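# Bend a rod into an upright arch in two sockets

## Task

Bend the rod so it stands as an upright arch, each of its two ends seated in one of the board's two sockets.

## Robot and tools

Robot: two arms, left_arm and right_arm, each with a two-finger gripper. The left_arm base sits near (-0.028, +0.243, 0) m and the right_arm base near (+0.034, -0.297, 0) m. A camera stand is fixed behind them. Loose objects may get a brief random push now and then.

Frames. The scene frame has its origin at table-top height, midway between the nominal bases: +x points out over the table, +z up, and left_arm is on the +y side. Image left and right do not follow the arm names. Reported hand positions (end_effector_position, metres) and orientations (end_effector_quat_wxyz) are in the scene frame and may be a few centimetres off, more when the arm reaches far. Offsets in commands, however, run along the axes of that arm's own Hand target. On the gripper, +z is the direction the fingers point and y is the closing direction. The reported position is the spot between the pads, roughly 1 cm short of the fingertips.

Command rows. Every motion argument is a row of 14 numbers, each in [-1, 1], covering both arms even when one stays still: dx, dy, dz, rx, ry, rz, opening for left_arm, then the same seven for right_arm. The six pose numbers are an offset, not a pose, measured from that arm's Hand target as it was when the action or move began, in the Hand target's own axes. A value of 1.0 equals 0.6 m or 180 degrees; rx, ry, rz form a single rotation vector. Repeating an offset in a later call moves the arm further. Sending six zeros re-requests the current Hand target. The opening is absolute: +1 is fully open (0.093 m), -1 closed. A 0 for the opening is a real command, so to keep a gripper as it is, resend its present opening. Each step the controller limits commanded orientation to 40 degrees from the measured one.

execute_actions(actions, cameras): actions is a list of actions; each action is a table of up to 15 rows, one per 1/30 s step, and a short table repeats its last row to fill 15 steps. All rows of one action count from the same start pose. Each action takes 0.5 s. Images return only when actions is empty or cameras names them.

move(target, speed, blend, opening_speed, grip_force, blocking, cameras): drives each gripper in a straight line toward one 14-number row, or through a list of up to 15 rows; every row in the list is an offset from the same starting Hand targets, not from the previous row. speed is metres per second, 0.002 to 2.9 (default 0.25), turning up to twice that in rad/s; one value or one per target. blend (metres) rounds corners in a list; 0 means stop at each. opening_speed (0.2 or more, per second on the -1..+1 scale) ramps fingers. grip_force is newtons per pad, 10 to 50, per arm or shared; it persists, and low forces close slowly. blocking=false returns after about 0.5 s while motion continues. Paths share a 10 s cap and do not avoid obstacles or the other arm. Avoid paths sweeping close to an arm's own base, since that can flip its shoulder posture.

wait(seconds 0 to 10), stop() (brakes a running move), zoom_image(camera, region [x0,y0,x1,y1] in pixels, max 504 by 504, from one of cam_head_left, cam_head_right, cam_low, cam_left_wrist, cam_right_wrist), read_manual (licence text only) and finished_scene(scene) complete the set. Cameras: cam_head_left, cam_head_right, cam_high, cam_low, cam_left_wrist, cam_right_wrist, all 672x504.

Results. Each gives the robot state: hand poses, Hand target (the last commanded pose after clipping, which the next offsets start from), Tool commands, grip_measured, joint positions (gripper opening in metres last), joint torques and joint velocities (omitted when all are at noise level). A move adds a 'move:' line: done means at rest within 10 mm and 2 degrees of its target; off_target, moving, held or fault describe other endings; limits=paced means the pose was clipped, limits=held means steps were withheld. Done does not prove contact or a grasp. Grippers often stop short or sag, especially at long reach; check the pose after each move, correct tilt, and send the remaining gap as a new offset.

Gripping. grip_measured uses the opening scale; pads meet near -0.94 and each millimetre of object width adds about 0.0208. A command about 0.24 below an object's width reading grips at full force; send a value well above that reading to release. Keep sending the closing value while holding.

Avoid: dropping the rod or anything leaving the table, releasing a moving part, fast impacts, hard shoves into fixed things, arms or grippers touching each other (even a moderate press can fail the scene), closing one gripper on the other's fingers, and strain on wrist camera cables. A blocked arm keeps pushing until commanded back past its gripper. Holding loads or stretching out heats motors: MOTOR HOT appears at 75 °C, and at 90 °C the arm folds and stops working. Call finished_scene only when the arch stands in both sockets unaided.

Each tool is called after "Call:" in YAML: its name, and indented under it one key for each argument.

## Session

Call:
execute_actions:
  actions: []
  cameras: ["cam_high","cam_low","cam_left_wrist","cam_right_wrist"]

Scene clock: 0.00 s.
left_arm: end_effector_position=(+0.3240, +0.2075, +0.3534) grip_measured=+1.000 end_effector_quat_wxyz=(+0.686, +0.086, +0.723, -0.001) | right_arm: end_effector_position=(+0.3044, -0.2154, +0.2672) grip_measured=+1.000 end_effector_quat_wxyz=(+0.670, +0.176, +0.717, +0.071)
Joint positions: left_arm=[-0.095 0.936 0.862 0.015 0.038 0.119 0.093] | right_arm=[0.79 0.724 0.505 0.067 0.918 0.467 0.093]
Joint velocities: within noise
Joint torques (N m): no reading
Heat: left arm: 45 °C; right arm: 40 °C.
Hand target: left_arm +0.3227, +0.2076, +0.3630; +0.695, +0.085, +0.714, -0.001 | right_arm +0.3045, -0.2152, +0.2706; +0.671, +0.178, +0.716, +0.074
Tool commands: left_gripper/opening=+1.0 right_gripper/opening=+1.0
Images, in order (width x height): cam_high 672x504, cam_low 672x504, cam_left_wrist 672x504, cam_right_wrist 672x504.

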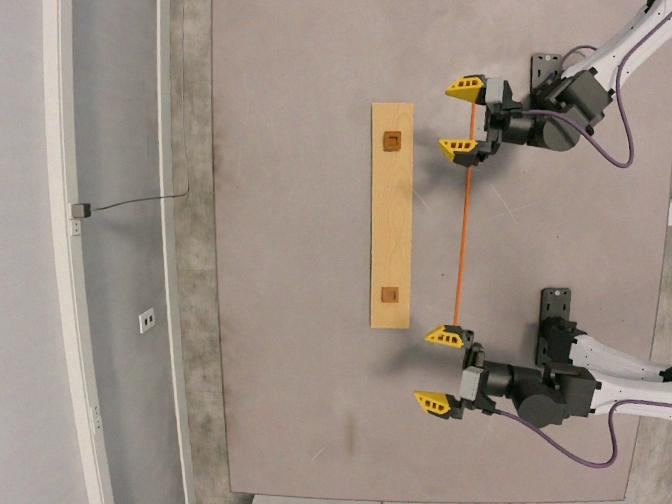

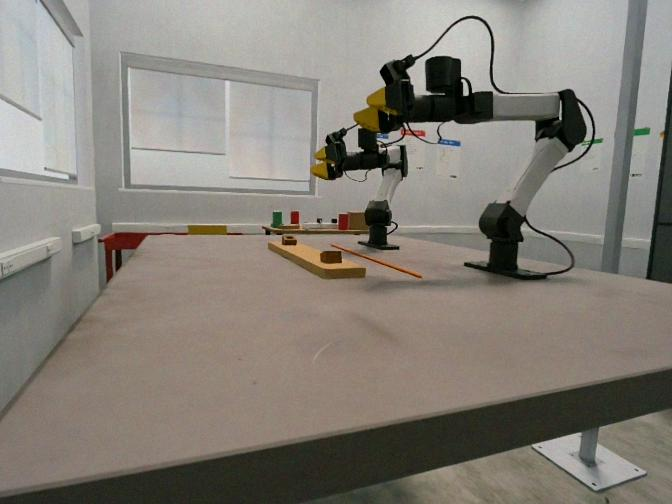

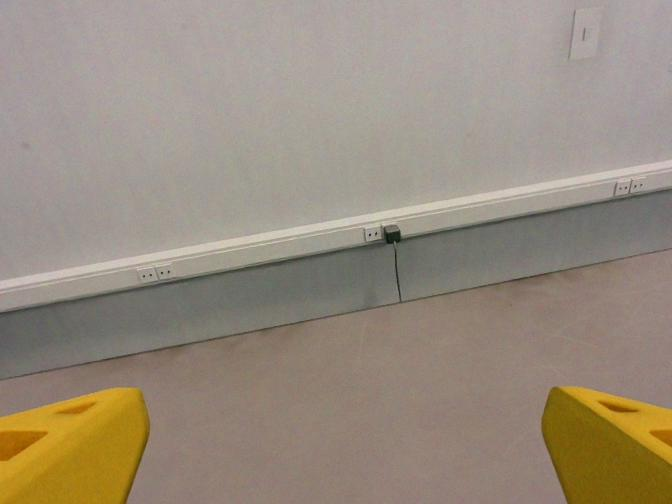

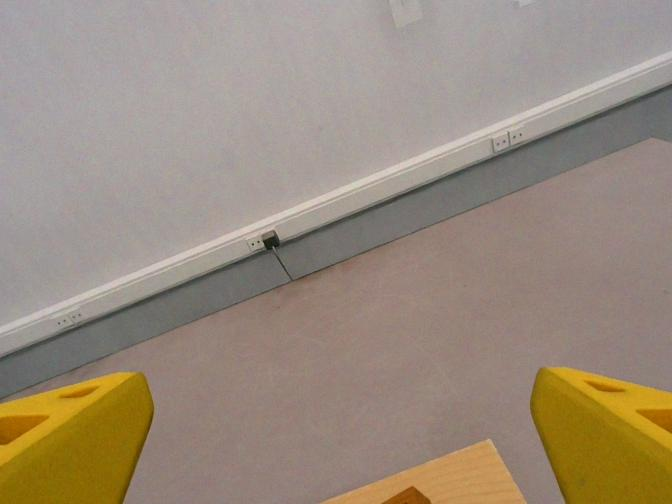

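Call:
move:
  target: [0.269,-0.051,-0.092,0.368,0.3685,0.333,1,0.121,-0.0235,-0.033,-0.343,0.428,-0.514,1]
  speed: 0.4
  cameras: ["cam_left_wrist","cam_right_wrist","cam_high"]

Scene clock: 20.53 s.
left_arm: end_effector_position=(+0.2598, +0.2037, +0.1968) grip_measured=+1.000 end_effector_quat_wxyz=(+0.007, +0.702, +0.712, +0.000) | right_arm: end_effector_position=(+0.2789, -0.1993, +0.1961) grip_measured=+1.000 end_effector_quat_wxyz=(-0.018, +0.701, -0.713, +0.000)
Joint positions: left_arm=[-0.143 1.66 1.672 -1.57 0.009 1.426 0.093] | right_arm=[0.373 1.535 1.539 -1.541 -0.014 -1.182 0.093]
Joint torques (N m): left_arm=[-0.44 -7.9 8.02 0.16 0.06 -0.01] | right_arm=[0.51 -5.24 8.58 0.27 0.19 -0.24]
Heat: left arm: 49 °C; right arm: 42 °C.
Hand target: left_arm +0.2610, +0.2035, +0.2010; -0.001, +0.708, +0.707, +0.000 | right_arm +0.2803, -0.1999, +0.1997; +0.000, +0.707, -0.707, +0.001
Off the commanded pose: left_arm 0.004 m, 1 deg | right_arm 0.004 m, 2 deg.
joint sent to its limit (left arm) — joint 4 (wrist pitch), lower limit. The joint targets still meet the commanded pose.
joint sent to its limit (right arm) — joint 4 (wrist pitch), lower limit. The joint targets still meet the commanded pose.
move: done
Images, in order (width x height): cam_high 672x504, cam_left_wrist 672x504, cam_right_wrist 672x504.

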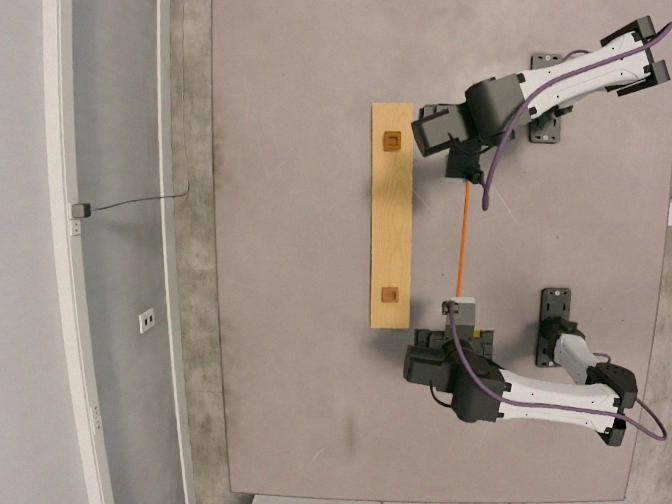

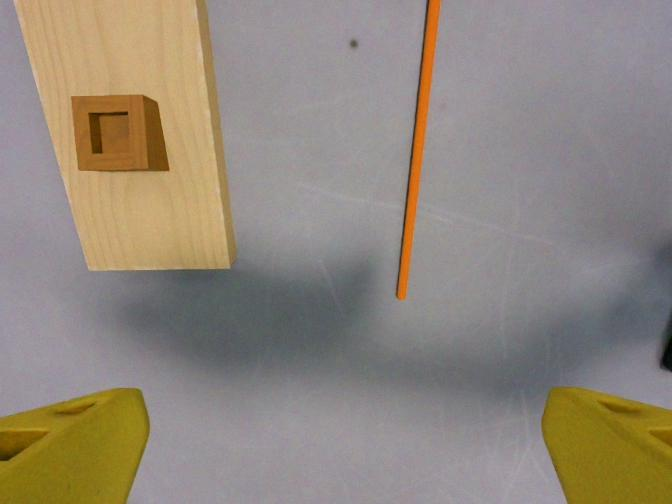

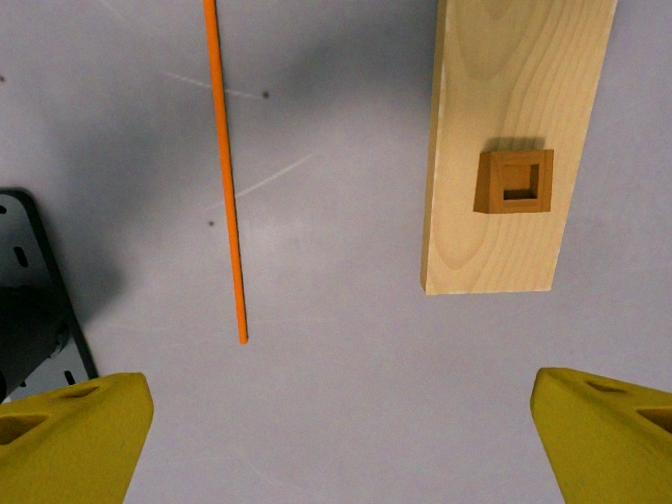

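Call:
move:
  target:
    - [-0.024,-0.072,0.243,0,0,0.009,1,0.035,0.124,0.241,0,0,0.009,1]
    - [-0.024,-0.072,0.309,0,0,0.009,1,0.035,0.124,0.323,0,0,0.009,1]
    - [-0.024,-0.072,0.309,0,0,0.009,-1,0.035,0.124,0.323,0,0,0.009,-1]
  blend: [0.01,0,0]
  speed: [0.25,0.1,0.1]
  opening_speed: 2
  cameras: ["cam_left_wrist","cam_right_wrist","cam_low"]

Scene clock: 45.33 s.
left_arm: end_effector_position=(+0.2174, +0.1899, +0.0185) grip_measured=-0.963 end_effector_quat_wxyz=(+0.001, +0.717, +0.697, -0.003) | right_arm: end_effector_position=(+0.2060, -0.2201, +0.0093) grip_measured=-0.961 end_effector_quat_wxyz=(-0.004, +0.697, -0.717, -0.005)
Joint positions: left_arm=[-0.221 1.602 0.882 -0.853 0.006 1.39 0] | right_arm=[0.413 1.362 0.626 -0.83 -0.012 -1.132 0]
Joint torques (N m): left_arm=[-0.5 -6.61 4.78 0.35 0.07 -0.17] | right_arm=[0.66 -2.86 5.48 0.47 0.18 -0.02]
Heat: left arm: 43 °C; right arm: 39 °C.
Hand target: left_arm +0.2176, +0.1893, +0.0156; -0.001, +0.717, +0.697, +0.000 | right_arm +0.2063, -0.2211, +0.0058; -0.001, +0.697, -0.717, +0.001
Off the commanded pose: left_arm 0.003 m, 0 deg | right_arm 0.004 m, 1 deg.
move: done
Images, in order (width x height): cam_low 672x504, cam_left_wrist 672x504, cam_right_wrist 672x504.

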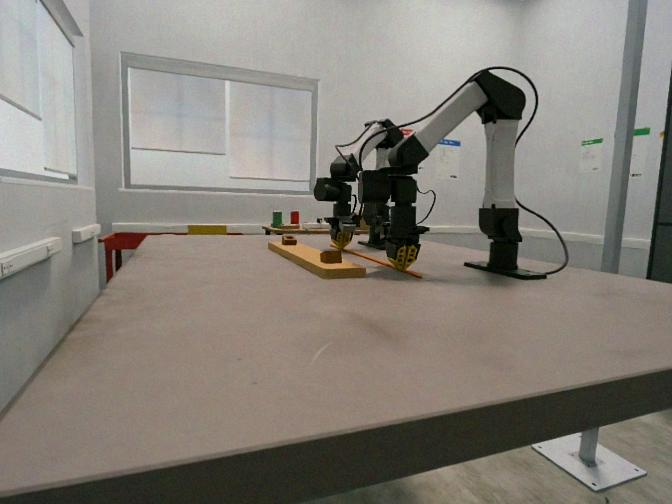

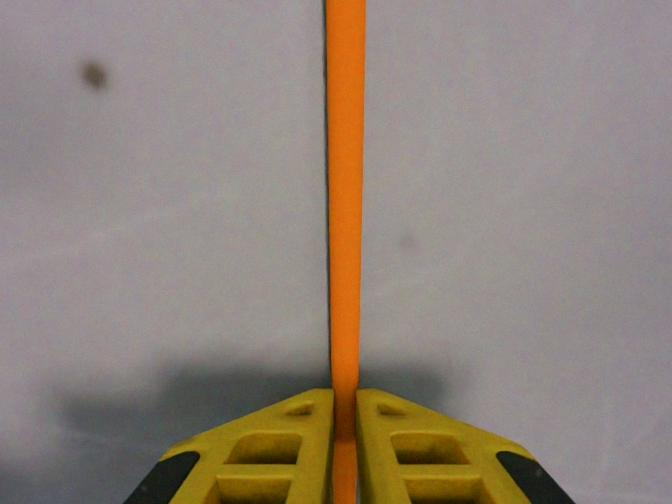

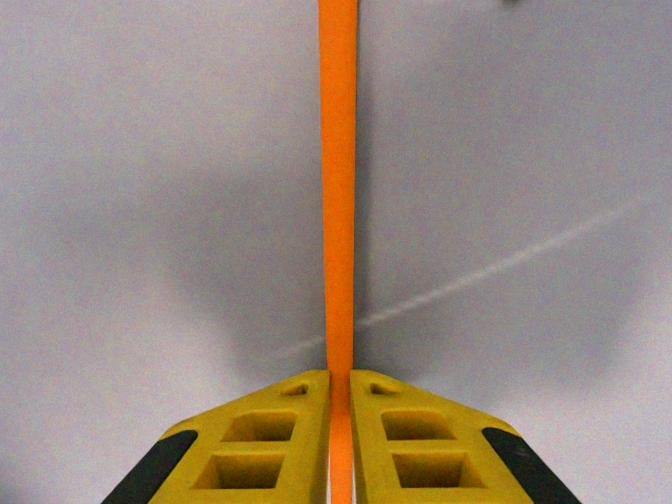

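Call:
move:
  target:
    - [0.0,0.02,-0.141,0,0,-0.010,-1,-0.001,-0.025,-0.157,0,0,-0.010,-1]
    - [0.005,0.186,-0.391,-0.4998,0.0223,-0.0223,-1,-0.008,-0.239,-0.407,0.4998,-0.0223,-0.0223,-1]
  blend: [0.04,0]
  speed: 0.35
  cameras: ["cam_high"]

Scene clock: 60.07 s.
left_arm: end_effector_position=(+0.3294, +0.1876, +0.2517) grip_measured=-0.963 end_effector_quat_wxyz=(+0.484, +0.487, +0.517, +0.512) | right_arm: end_effector_position=(+0.3485, -0.2238, +0.2516) grip_measured=-0.962 end_effector_quat_wxyz=(+0.509, -0.509, +0.492, -0.489)
Joint positions: left_arm=[-0.343 1.06 0.454 0.597 -0.388 1.566 0] | right_arm=[0.434 0.823 0.365 0.454 0.397 -1.567 0]
Joint torques (N m): left_arm=[0.32 -3.19 6.49 2.1 0.07 -0.13] | right_arm=[-0.46 -0.49 7.41 2.14 -0.26 -0.11]
Heat: left arm: 43 °C; right arm: 39 °C.
Hand target: left_arm +0.3295, +0.1889, +0.2501; +0.485, +0.485, +0.515, +0.515 | right_arm +0.3492, -0.2202, +0.2503; +0.515, -0.515, +0.484, -0.485
Off the commanded pose: left_arm 0.002 m, 0 deg | right_arm 0.004 m, 1 deg.
move: done
Images, in order (width x height): cam_high 672x504.

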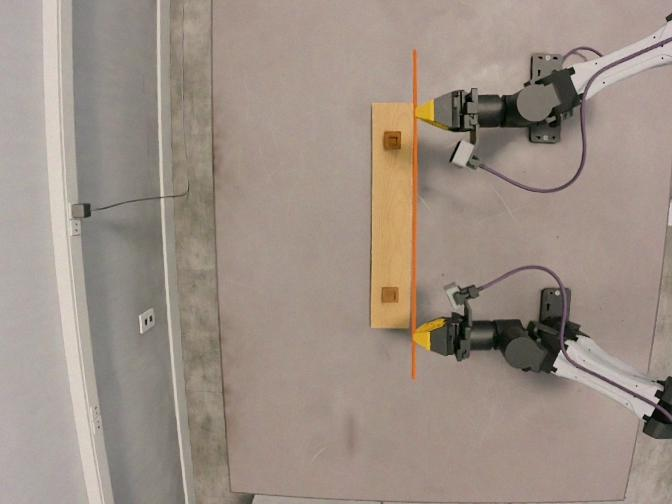

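Call:
move:
  target:
    - [-0.005,-0.017,0,0,0,-0.111,-1,-0.005,0.017,0,0,0,0.111,-1]
    - [-0.025,-0.042,-0.0015,0,0,-0.222,-1,-0.026,0.042,0.0015,0,0,0.222,-1]
    - [-0.0565,-0.067,-0.0035,0,0,-0.333,-1,-0.0585,0.067,0.0035,0,0,0.333,-1]
    - [-0.101,-0.130,0.068,-0.0136,-0.0162,-0.4448,-1,-0.0975,0.125,0.077,0.0136,-0.0162,0.4448,-1]
  blend: [0.02,0.02,0.02,0]
  speed: 0.25
  cameras: ["cam_high","cam_low"]

Call:
zoom_image:
  camera: "cam_low"
  region: [250, 145, 370, 280]

Call:
zoom_image:
  camera: "cam_high"
  region: [350, 90, 470, 340]

Scene clock: 81.83 s.
left_arm: end_effector_position=(+0.3679, +0.1481, +0.1532) grip_measured=-0.963 end_effector_quat_wxyz=(+0.692, +0.060, +0.707, +0.131) | right_arm: end_effector_position=(+0.3862, -0.1724, +0.1578) grip_measured=-0.962 end_effector_quat_wxyz=(+0.701, -0.105, +0.700, -0.086)
Joint positions: left_arm=[-0.469 1.711 0.413 1.288 -0.559 0.267 0] | right_arm=[0.582 1.574 0.28 1.292 0.556 -0.27 0]
Joint torques (N m): left_arm=[-1.48 -6.9 7.77 2.27 0.39 -0.78] | right_arm=[0.49 -4.48 8.39 2.3 -0.41 0.53]
Heat: left arm: 48 °C; right arm: 42 °C.
Hand target: left_arm +0.3738, +0.1308, +0.1721; +0.723, +0.043, +0.684, +0.081 | right_arm +0.3920, -0.1590, +0.1754; +0.728, -0.084, +0.679, -0.037
Off the commanded pose: left_arm 0.026 m, 8 deg | right_arm 0.023 m, 7 deg.
move: off_target (left_arm, right_arm)
Images, in order (width x height): cam_high 672x504, cam_low 672x504.

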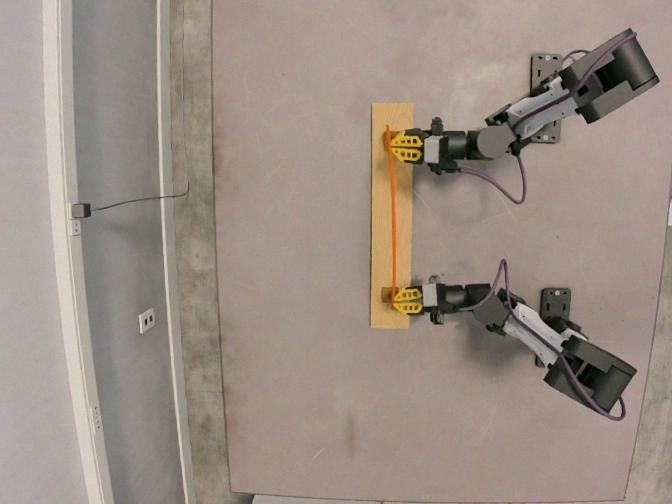

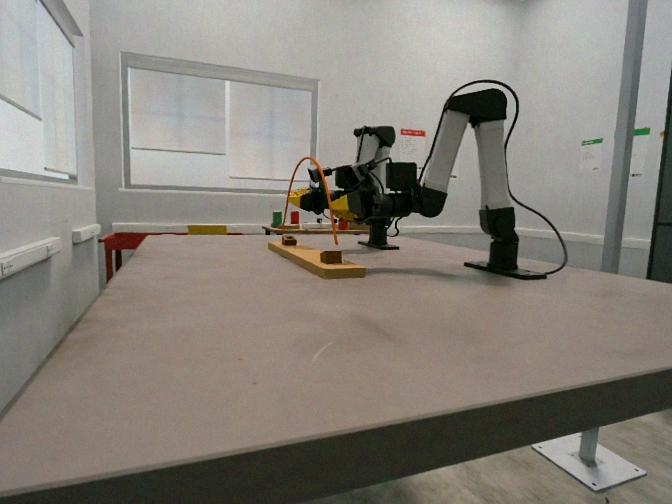

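Scaled by 3.733 from the camera's 672x504 image, which has a finer 960x720 frame.

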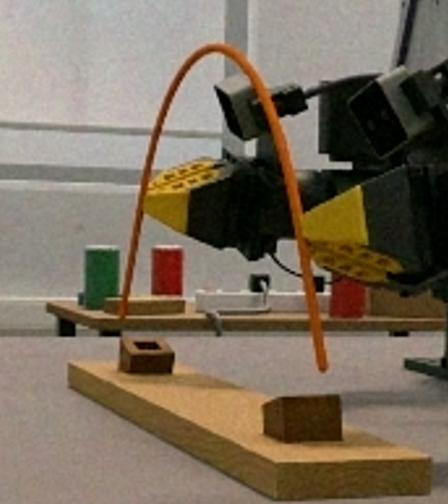

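Scaled by 2.016 from the camera's 672x504 image, which has a finer 960x720 frame.

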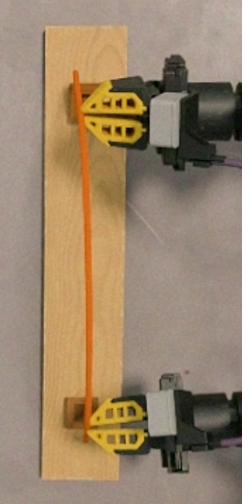

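Call:
move:
  target: [-0.003,-0.020,0.004,0,0,-0.061,-1,-0.0067,0.0247,-0.0148,0,0,0.061,-1]
  speed: 0.15
  cameras: ["cam_high","cam_low"]

Call:
zoom_image:
  camera: "cam_low"
  region: [250, 145, 370, 280]

Call:
zoom_image:
  camera: "cam_high"
  region: [350, 90, 470, 340]

Scene clock: 119.20 s.
left_arm: end_effector_position=(+0.3713, +0.1374, +0.1540) grip_measured=-0.963 end_effector_quat_wxyz=(+0.703, -0.007, +0.708, +0.069) | right_arm: end_effector_position=(+0.3791, -0.1617, +0.1594) grip_measured=-0.962 end_effector_quat_wxyz=(+0.707, -0.039, +0.705, -0.026)
Joint positions: left_arm=[-0.501 1.738 0.446 1.288 -0.596 0.086 0] | right_arm=[0.645 1.574 0.285 1.292 0.626 -0.094 0]
Joint torques (N m): left_arm=[-1.59 -7.2 7.84 2.21 0.41 -0.89] | right_arm=[1.84 -4.63 8.18 2.26 -0.34 0.63]
Heat: left arm: 49 °C; right arm: 47 °C.
Hand target: left_arm +0.3768, +0.1190, +0.1719; +0.728, -0.023, +0.685, +0.012 | right_arm +0.3820, -0.1444, +0.1762; +0.728, -0.019, +0.684, +0.032
Off the commanded pose: left_arm 0.026 m, 8 deg | right_arm 0.024 m, 8 deg.
move: off_target (left_arm, right_arm)
Images, in order (width x height): cam_high 672x504, cam_low 672x504.

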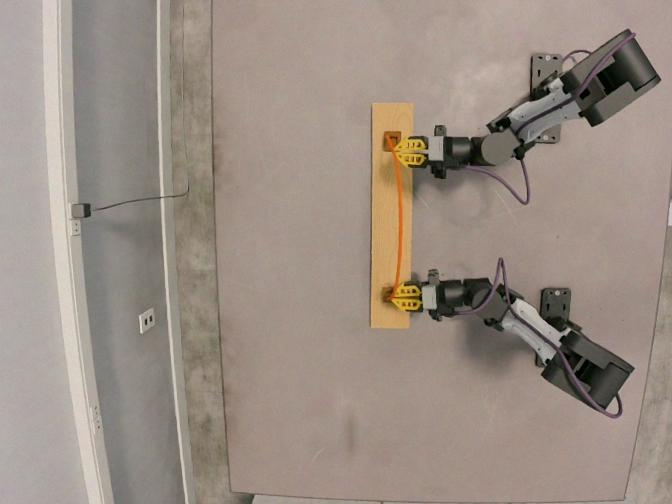

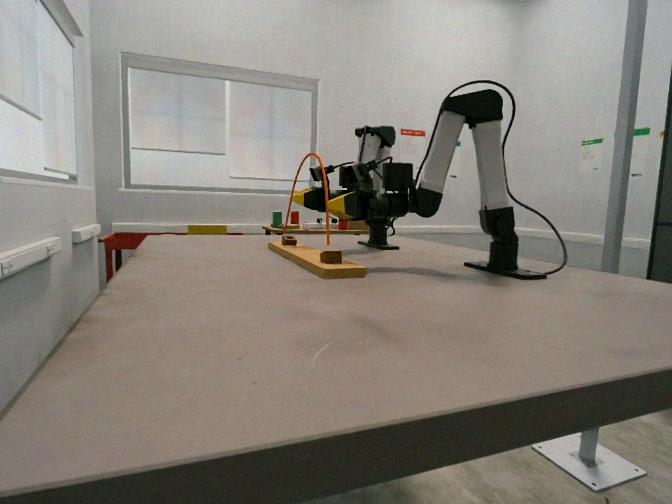

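Scaled by 3.733 from the camera's 672x504 image, which has a finer 960x720 frame.

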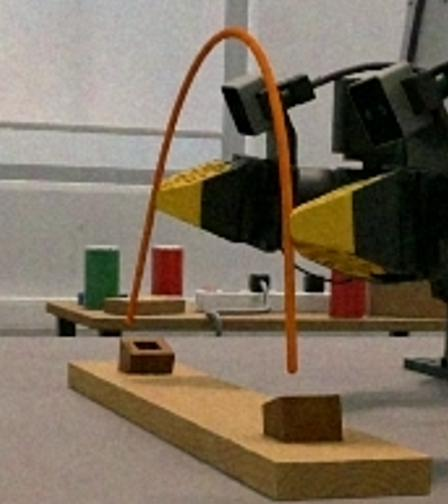

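Scaled by 2.016 from the camera's 672x504 image, which has a finer 960x720 frame.

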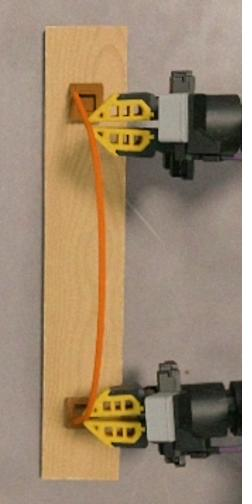

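Call:
move:
  target: [0.0163,-0.018,-0.0065,0,0.022,0,-1,0.0167,0.024,-0.008,0,0.022,0,-1]
  speed: 0.12
  cameras: ["cam_high","cam_low"]

Call:
zoom_image:
  camera: "cam_low"
  region: [250, 145, 370, 280]

Call:
zoom_image:
  camera: "cam_high"
  region: [350, 90, 470, 340]

Scene clock: 139.13 s.
left_arm: end_effector_position=(+0.3684, +0.1322, +0.1369) grip_measured=-0.963 end_effector_quat_wxyz=(+0.675, -0.015, +0.733, +0.077) | right_arm: end_effector_position=(+0.3745, -0.1530, +0.1446) grip_measured=-0.962 end_effector_quat_wxyz=(+0.683, -0.033, +0.729, -0.036)
Joint positions: left_arm=[-0.536 1.738 0.462 1.18 -0.655 0.034 0] | right_arm=[0.703 1.574 0.309 1.18 0.708 -0.042 0]
Joint torques (N m): left_arm=[-2.02 -10.17 8.03 2.14 0.54 -0.74] | right_arm=[2.28 -7.32 8.5 2.05 -0.52 0.55]
Heat: left arm: 49 °C; right arm: 47 °C.
Hand target: left_arm +0.3740, +0.1078, +0.1621; +0.704, -0.023, +0.710, +0.011 | right_arm +0.3768, -0.1303, +0.1661; +0.704, -0.019, +0.709, +0.032
Off the commanded pose: left_arm 0.035 m, 9 deg | right_arm 0.031 m, 9 deg.
move: off_target (left_arm, right_arm)
Images, in order (width x height): cam_high 672x504, cam_low 672x504.

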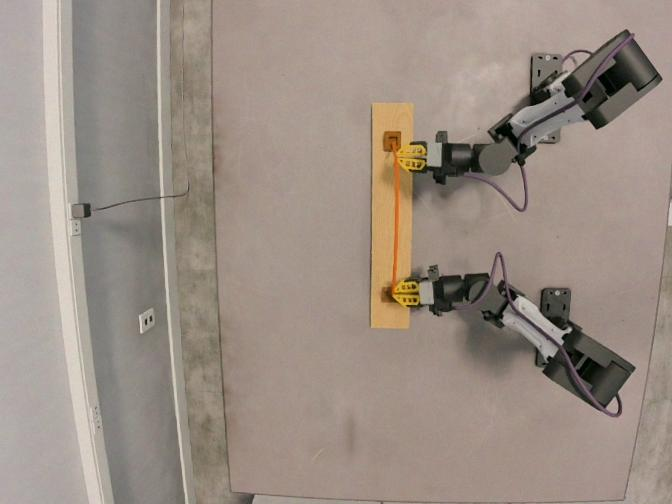

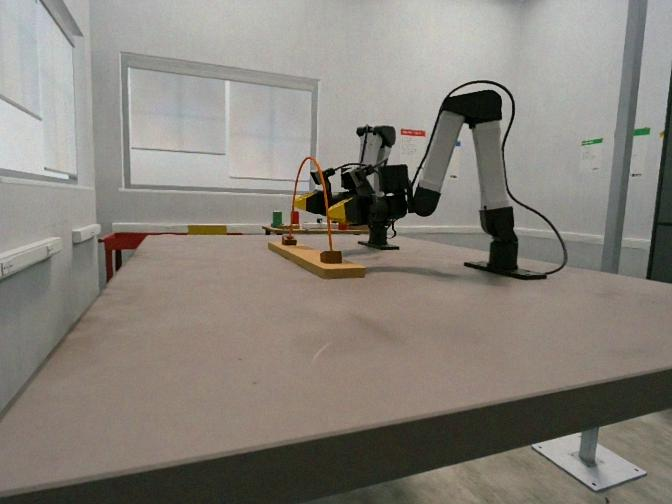

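Scaled by 3.733 from the camera's 672x504 image, which has a finer 960x720 frame.

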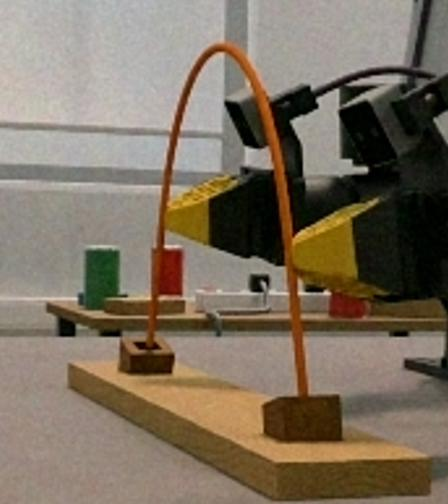

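Scaled by 2.016 from the camera's 672x504 image, which has a finer 960x720 frame.

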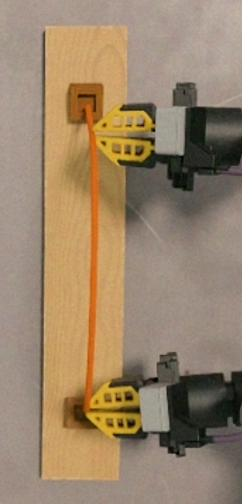

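Call:
move:
  target: [0.027,0.003,-0.003,0,0,0,-1,0.028,-0.003,-0.003,0,0,0,-1]
  speed: 0.06
  cameras: ["cam_high","cam_low"]

Call:
zoom_image:
  camera: "cam_low"
  region: [250, 145, 370, 280]

Call:
zoom_image:
  camera: "cam_high"
  region: [350, 90, 470, 340]

Scene clock: 145.03 s.
left_arm: end_effector_position=(+0.3701, +0.1316, +0.1342) grip_measured=-0.963 end_effector_quat_wxyz=(+0.682, -0.021, +0.728, +0.073) | right_arm: end_effector_position=(+0.3767, -0.1518, +0.1400) grip_measured=-0.962 end_effector_quat_wxyz=(+0.688, -0.025, +0.725, -0.031)
Joint positions: left_arm=[-0.536 1.778 0.462 1.24 -0.658 0.03 0] | right_arm=[0.703 1.633 0.309 1.255 0.712 -0.035 0]
Joint torques (N m): left_arm=[-2.02 -7.35 5.67 2.31 0.56 -0.74] | right_arm=[2.29 -4.83 5.75 2.34 -0.56 0.52]
Heat: left arm: 50 °C; right arm: 47 °C.
Hand target: left_arm +0.3720, +0.1092, +0.1458; +0.704, -0.023, +0.710, +0.011 | right_arm +0.3750, -0.1319, +0.1492; +0.704, -0.020, +0.709, +0.032
Off the commanded pose: left_arm 0.025 m, 8 deg | right_arm 0.022 m, 8 deg.
move: off_target (left_arm, right_arm)
Images, in order (width x height): cam_high 672x504, cam_low 672x504.

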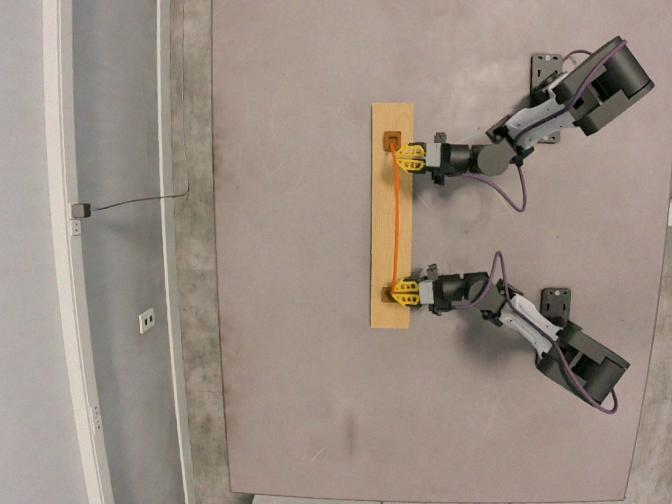

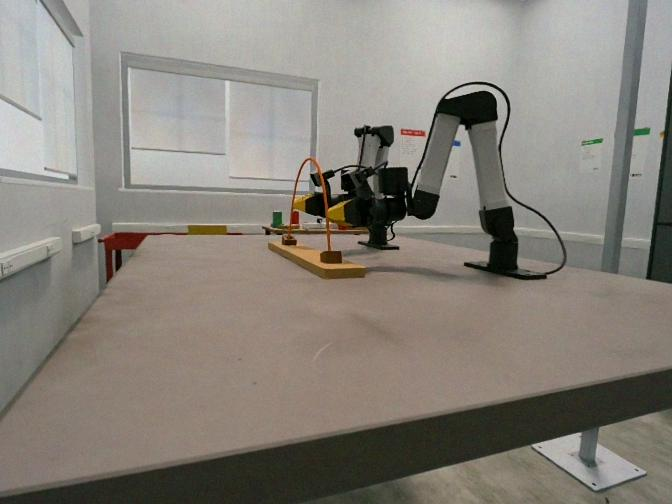

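Scaled by 3.733 from the camera's 672x504 image, which has a finer 960x720 frame.

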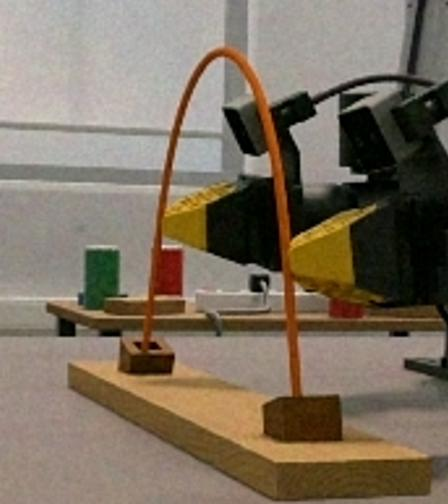

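Scaled by 2.016 from the camera's 672x504 image, which has a finer 960x720 frame.

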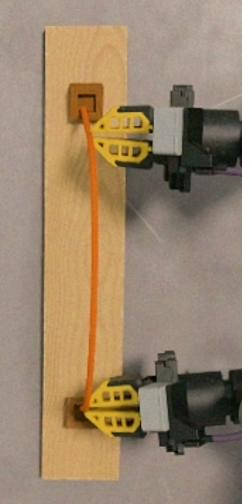

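Call:
move:
  target:
    - [-0.007,0.007,-0.008,0,0,0,-1,-0.007,-0.0133,-0.003,0,0,0,-1]
    - [0.032,0.008,-0.010,0,0,0,-1,0.032,-0.015,-0.005,0,0,0,-1]
  speed: 0.06
  cameras: ["cam_high","cam_low"]

Call:
zoom_image:
  camera: "cam_low"
  region: [250, 145, 370, 280]

Call:
zoom_image:
  camera: "cam_high"
  region: [350, 90, 470, 340]

Scene clock: 155.53 s.
left_arm: end_effector_position=(+0.3683, +0.1315, +0.1272) grip_measured=-0.963 end_effector_quat_wxyz=(+0.697, -0.030, +0.714, +0.062) | right_arm: end_effector_position=(+0.3743, -0.1550, +0.1337) grip_measured=-0.962 end_effector_quat_wxyz=(+0.704, -0.012, +0.710, -0.018)
Joint positions: left_arm=[-0.539 1.863 0.441 1.394 -0.658 0.03 0] | right_arm=[0.7 1.742 0.275 1.455 0.709 -0.035 0]
Joint torques (N m): left_arm=[-1.77 -7.23 3.07 2.1 0.58 -0.73] | right_arm=[0.75 -4.19 3.85 2.02 -0.76 0.5]
Heat: left arm: 50 °C; right arm: 46 °C.
Hand target: left_arm +0.3656, +0.1133, +0.1267; +0.704, -0.023, +0.710, +0.011 | right_arm +0.3724, -0.1408, +0.1299; +0.704, -0.020, +0.709, +0.032
Off the commanded pose: left_arm 0.018 m, 6 deg | right_arm 0.015 m, 6 deg.
move: off_target (left_arm, right_arm)
Images, in order (width x height): cam_high 672x504, cam_low 672x504.

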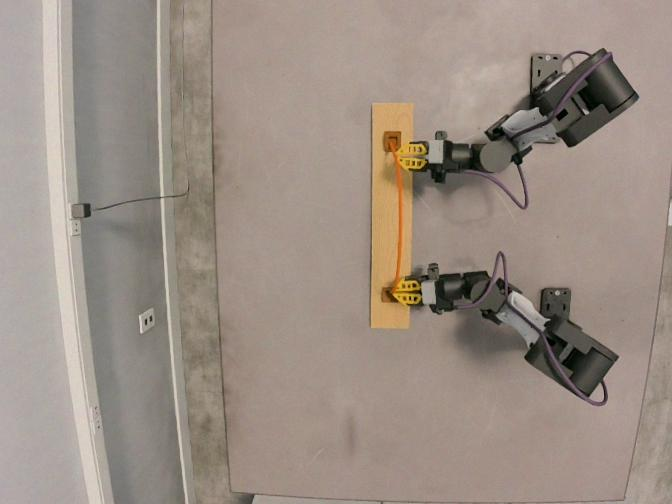

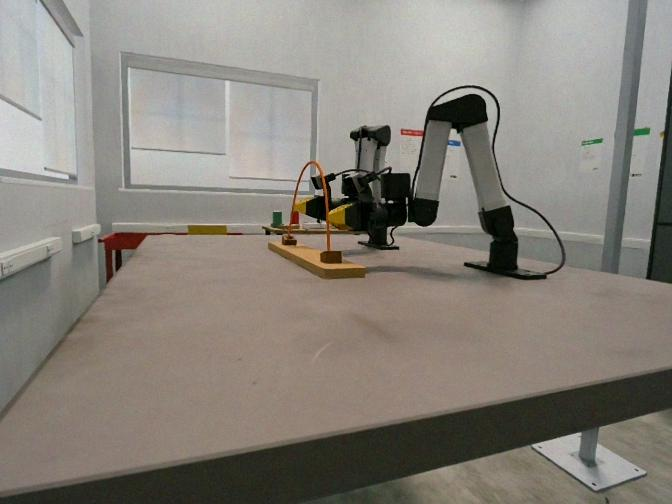

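Scaled by 3.733 from the camera's 672x504 image, which has a finer 960x720 frame.

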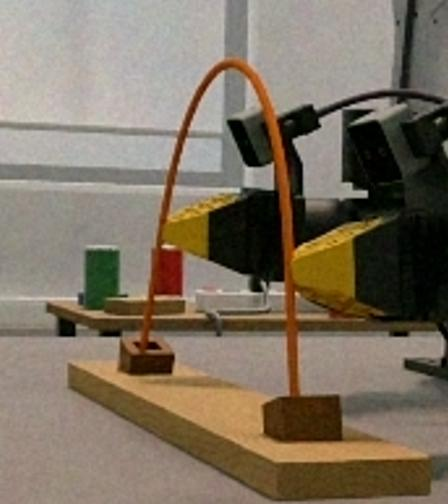

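Scaled by 2.016 from the camera's 672x504 image, which has a finer 960x720 frame.

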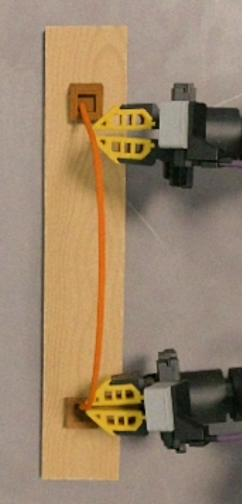

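Call:
move:
  target:
    - [-0.025,0.006,-0.002,0,0.025,0,-1,-0.025,-0.018,-0.002,0,0.025,0,-1]
    - [0.022,0.006,-0.004,0,0.025,0,-1,0.022,-0.018,-0.004,0,0.025,0,-1]
  speed: 0.08
  cameras: ["cam_high","cam_low"]

Call:
zoom_image:
  camera: "cam_low"
  region: [250, 145, 370, 280]

Call:
zoom_image:
  camera: "cam_high"
  region: [350, 90, 470, 340]

Scene clock: 164.87 s.
left_arm: end_effector_position=(+0.3655, +0.1318, +0.1266) grip_measured=-0.963 end_effector_quat_wxyz=(+0.686, -0.035, +0.725, +0.053) | right_arm: end_effector_position=(+0.3734, -0.1609, +0.1342) grip_measured=-0.962 end_effector_quat_wxyz=(+0.695, -0.011, +0.719, -0.002)
Joint positions: left_arm=[-0.539 1.812 0.434 1.31 -0.65 -0.013 0] | right_arm=[0.667 1.675 0.254 1.379 0.653 0.008 0]
Joint torques (N m): left_arm=[-1.25 -6.16 3.04 1.68 0.57 -0.82] | right_arm=[0.44 -3.43 3.62 1.59 -0.54 0.58]
Heat: left arm: 49 °C; right arm: 45 °C.
Hand target: left_arm +0.3629, +0.1166, +0.1134; +0.675, -0.024, +0.737, +0.010 | right_arm +0.3707, -0.1515, +0.1165; +0.676, -0.021, +0.736, +0.031
Off the commanded pose: left_arm 0.020 m, 5 deg | right_arm 0.020 m, 5 deg.
move: off_target (left_arm, right_arm)
Images, in order (width x height): cam_high 672x504, cam_low 672x504.

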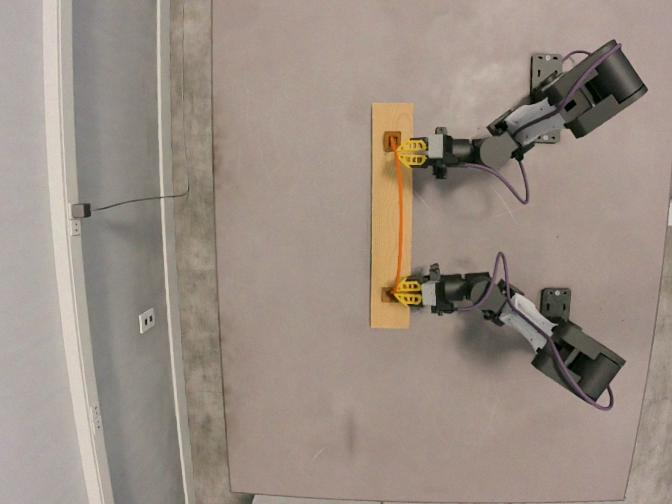

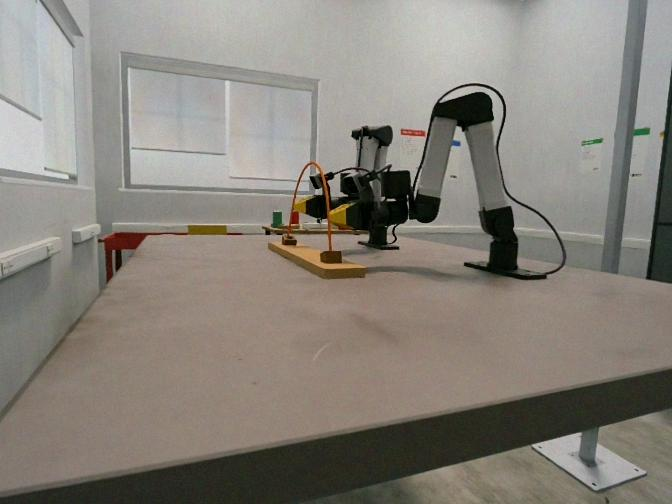

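Scaled by 3.733 from the camera's 672x504 image, which has a finer 960x720 frame.

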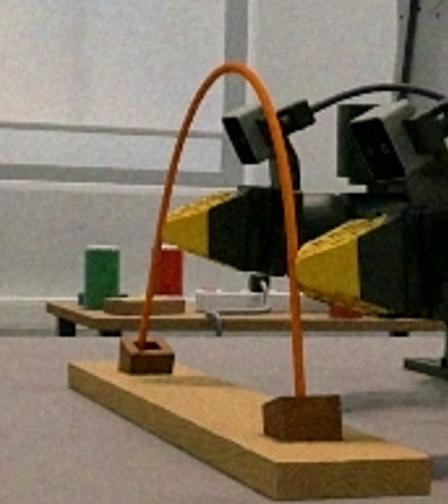

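Scaled by 2.016 from the camera's 672x504 image, which has a finer 960x720 frame.

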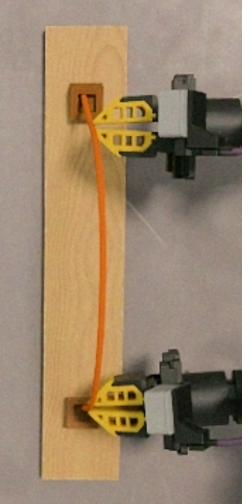

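Call:
move:
  target: [-0.020,0,0.004,0,0.011,0,-1,-0.020,0,0.004,0,0.011,0,-1]
  speed: 0.06
  cameras: ["cam_high","cam_low"]

Call:
zoom_image:
  camera: "cam_low"
  region: [250, 145, 370, 280]

Call:
zoom_image:
  camera: "cam_high"
  region: [350, 90, 470, 340]

Scene clock: 176.20 s.
left_arm: end_effector_position=(+0.3630, +0.1314, +0.1267) grip_measured=-0.963 end_effector_quat_wxyz=(+0.670, -0.026, +0.740, +0.053) | right_arm: end_effector_position=(+0.3729, -0.1620, +0.1348) grip_measured=-0.962 end_effector_quat_wxyz=(+0.679, -0.020, +0.734, -0.009)
Joint positions: left_arm=[-0.539 1.747 0.434 1.193 -0.638 -0.029 0] | right_arm=[0.663 1.585 0.265 1.223 0.645 0.018 0]
Joint torques (N m): left_arm=[-0.53 -8.62 6.32 1.35 0.55 -0.88] | right_arm=[-0.1 -6.04 6.3 1.33 -0.58 0.65]
Heat: left arm: 48 °C; right arm: 44 °C.
Hand target: left_arm +0.3664, +0.1170, +0.1251; +0.662, -0.024, +0.749, +0.009 | right_arm +0.3741, -0.1514, +0.1282; +0.663, -0.021, +0.748, +0.031
Off the commanded pose: left_arm 0.015 m, 5 deg | right_arm 0.012 m, 5 deg.
move: off_target (left_arm, right_arm)
Images, in order (width x height): cam_high 672x504, cam_low 672x504.

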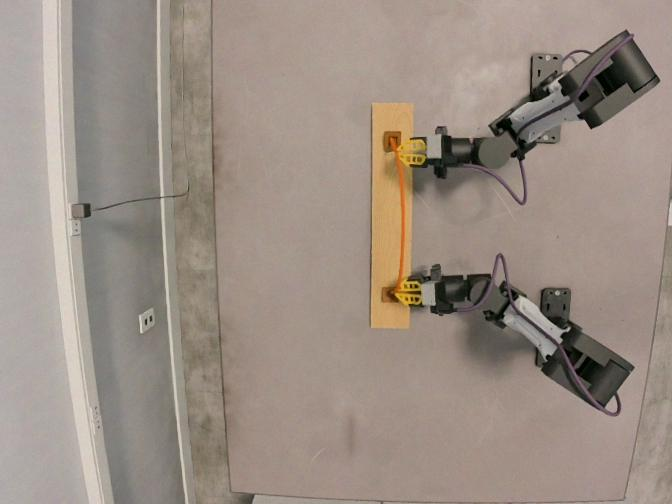

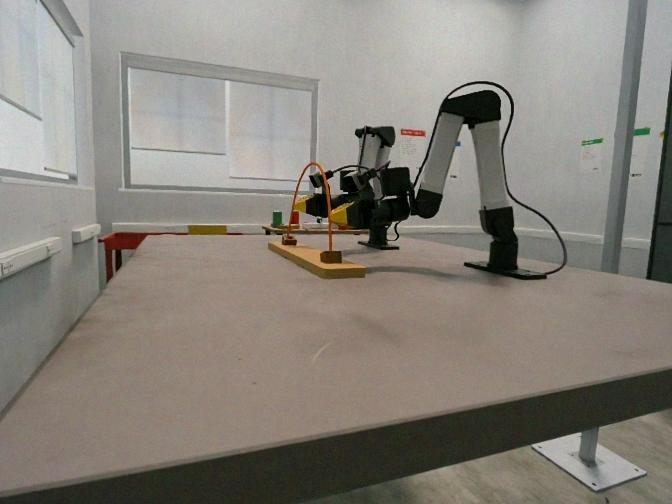

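Scaled by 3.733 from the camera's 672x504 image, which has a finer 960x720 frame.

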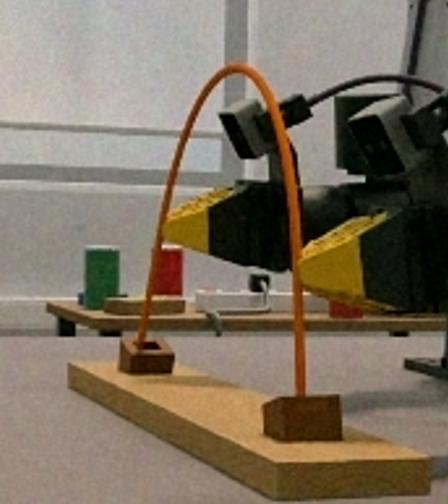

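Scaled by 2.016 from the camera's 672x504 image, which has a finer 960x720 frame.

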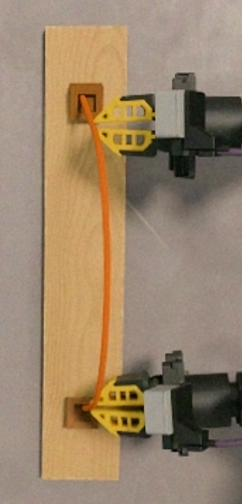

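Call:
move:
  target: [-0.0016,0,0.020,0,0,0,-1,-0.0016,0,0.020,0,0,0,-1]
  speed: 0.06
  cameras: ["cam_high","cam_low"]

Call:
zoom_image:
  camera: "cam_low"
  region: [250, 145, 370, 280]

Call:
zoom_image:
  camera: "cam_high"
  region: [350, 90, 470, 340]

Scene clock: 180.90 s.
left_arm: end_effector_position=(+0.3726, +0.1313, +0.1276) grip_measured=-0.963 end_effector_quat_wxyz=(+0.666, -0.024, +0.744, +0.054) | right_arm: end_effector_position=(+0.3829, -0.1627, +0.1360) grip_measured=-0.962 end_effector_quat_wxyz=(+0.676, -0.021, +0.737, -0.010)
Joint positions: left_arm=[-0.52 1.751 0.471 1.147 -0.615 -0.029 0] | right_arm=[0.632 1.591 0.299 1.187 0.614 0.018 0]
Joint torques (N m): left_arm=[-0.23 -6.57 6.86 1.66 0.55 -0.82] | right_arm=[-0.03 -3.82 6.94 1.58 -0.59 0.61]
Heat: left arm: 47 °C; right arm: 43 °C.
Hand target: left_arm +0.3784, +0.1175, +0.1246; +0.662, -0.024, +0.749, +0.009 | right_arm +0.3861, -0.1506, +0.1278; +0.663, -0.021, +0.748, +0.031
Off the commanded pose: left_arm 0.015 m, 5 deg | right_arm 0.015 m, 5 deg.
move: off_target (left_arm, right_arm)
Images, in order (width x height): cam_high 672x504, cam_low 672x504.

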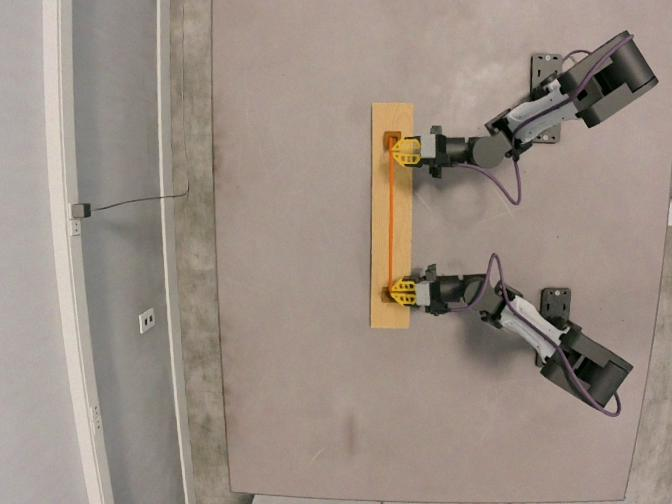

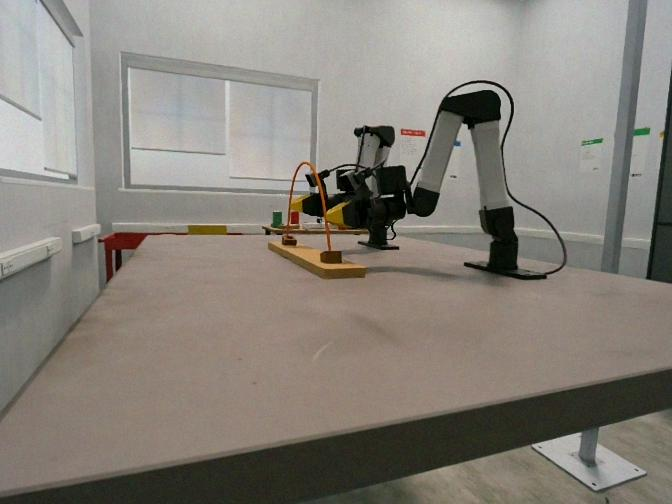

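Scaled by 3.733 from the camera's 672x504 image, which has a finer 960x720 frame.

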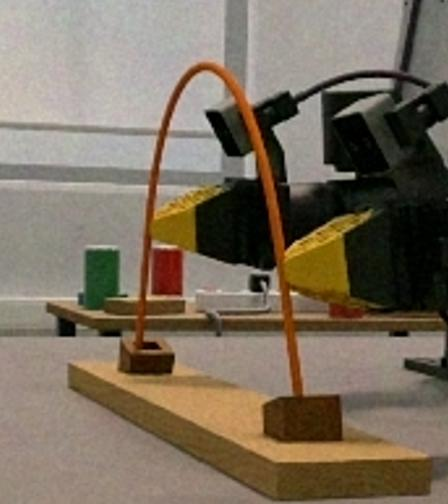

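Scaled by 2.016 from the camera's 672x504 image, which has a finer 960x720 frame.

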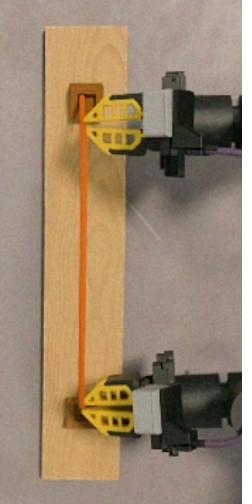

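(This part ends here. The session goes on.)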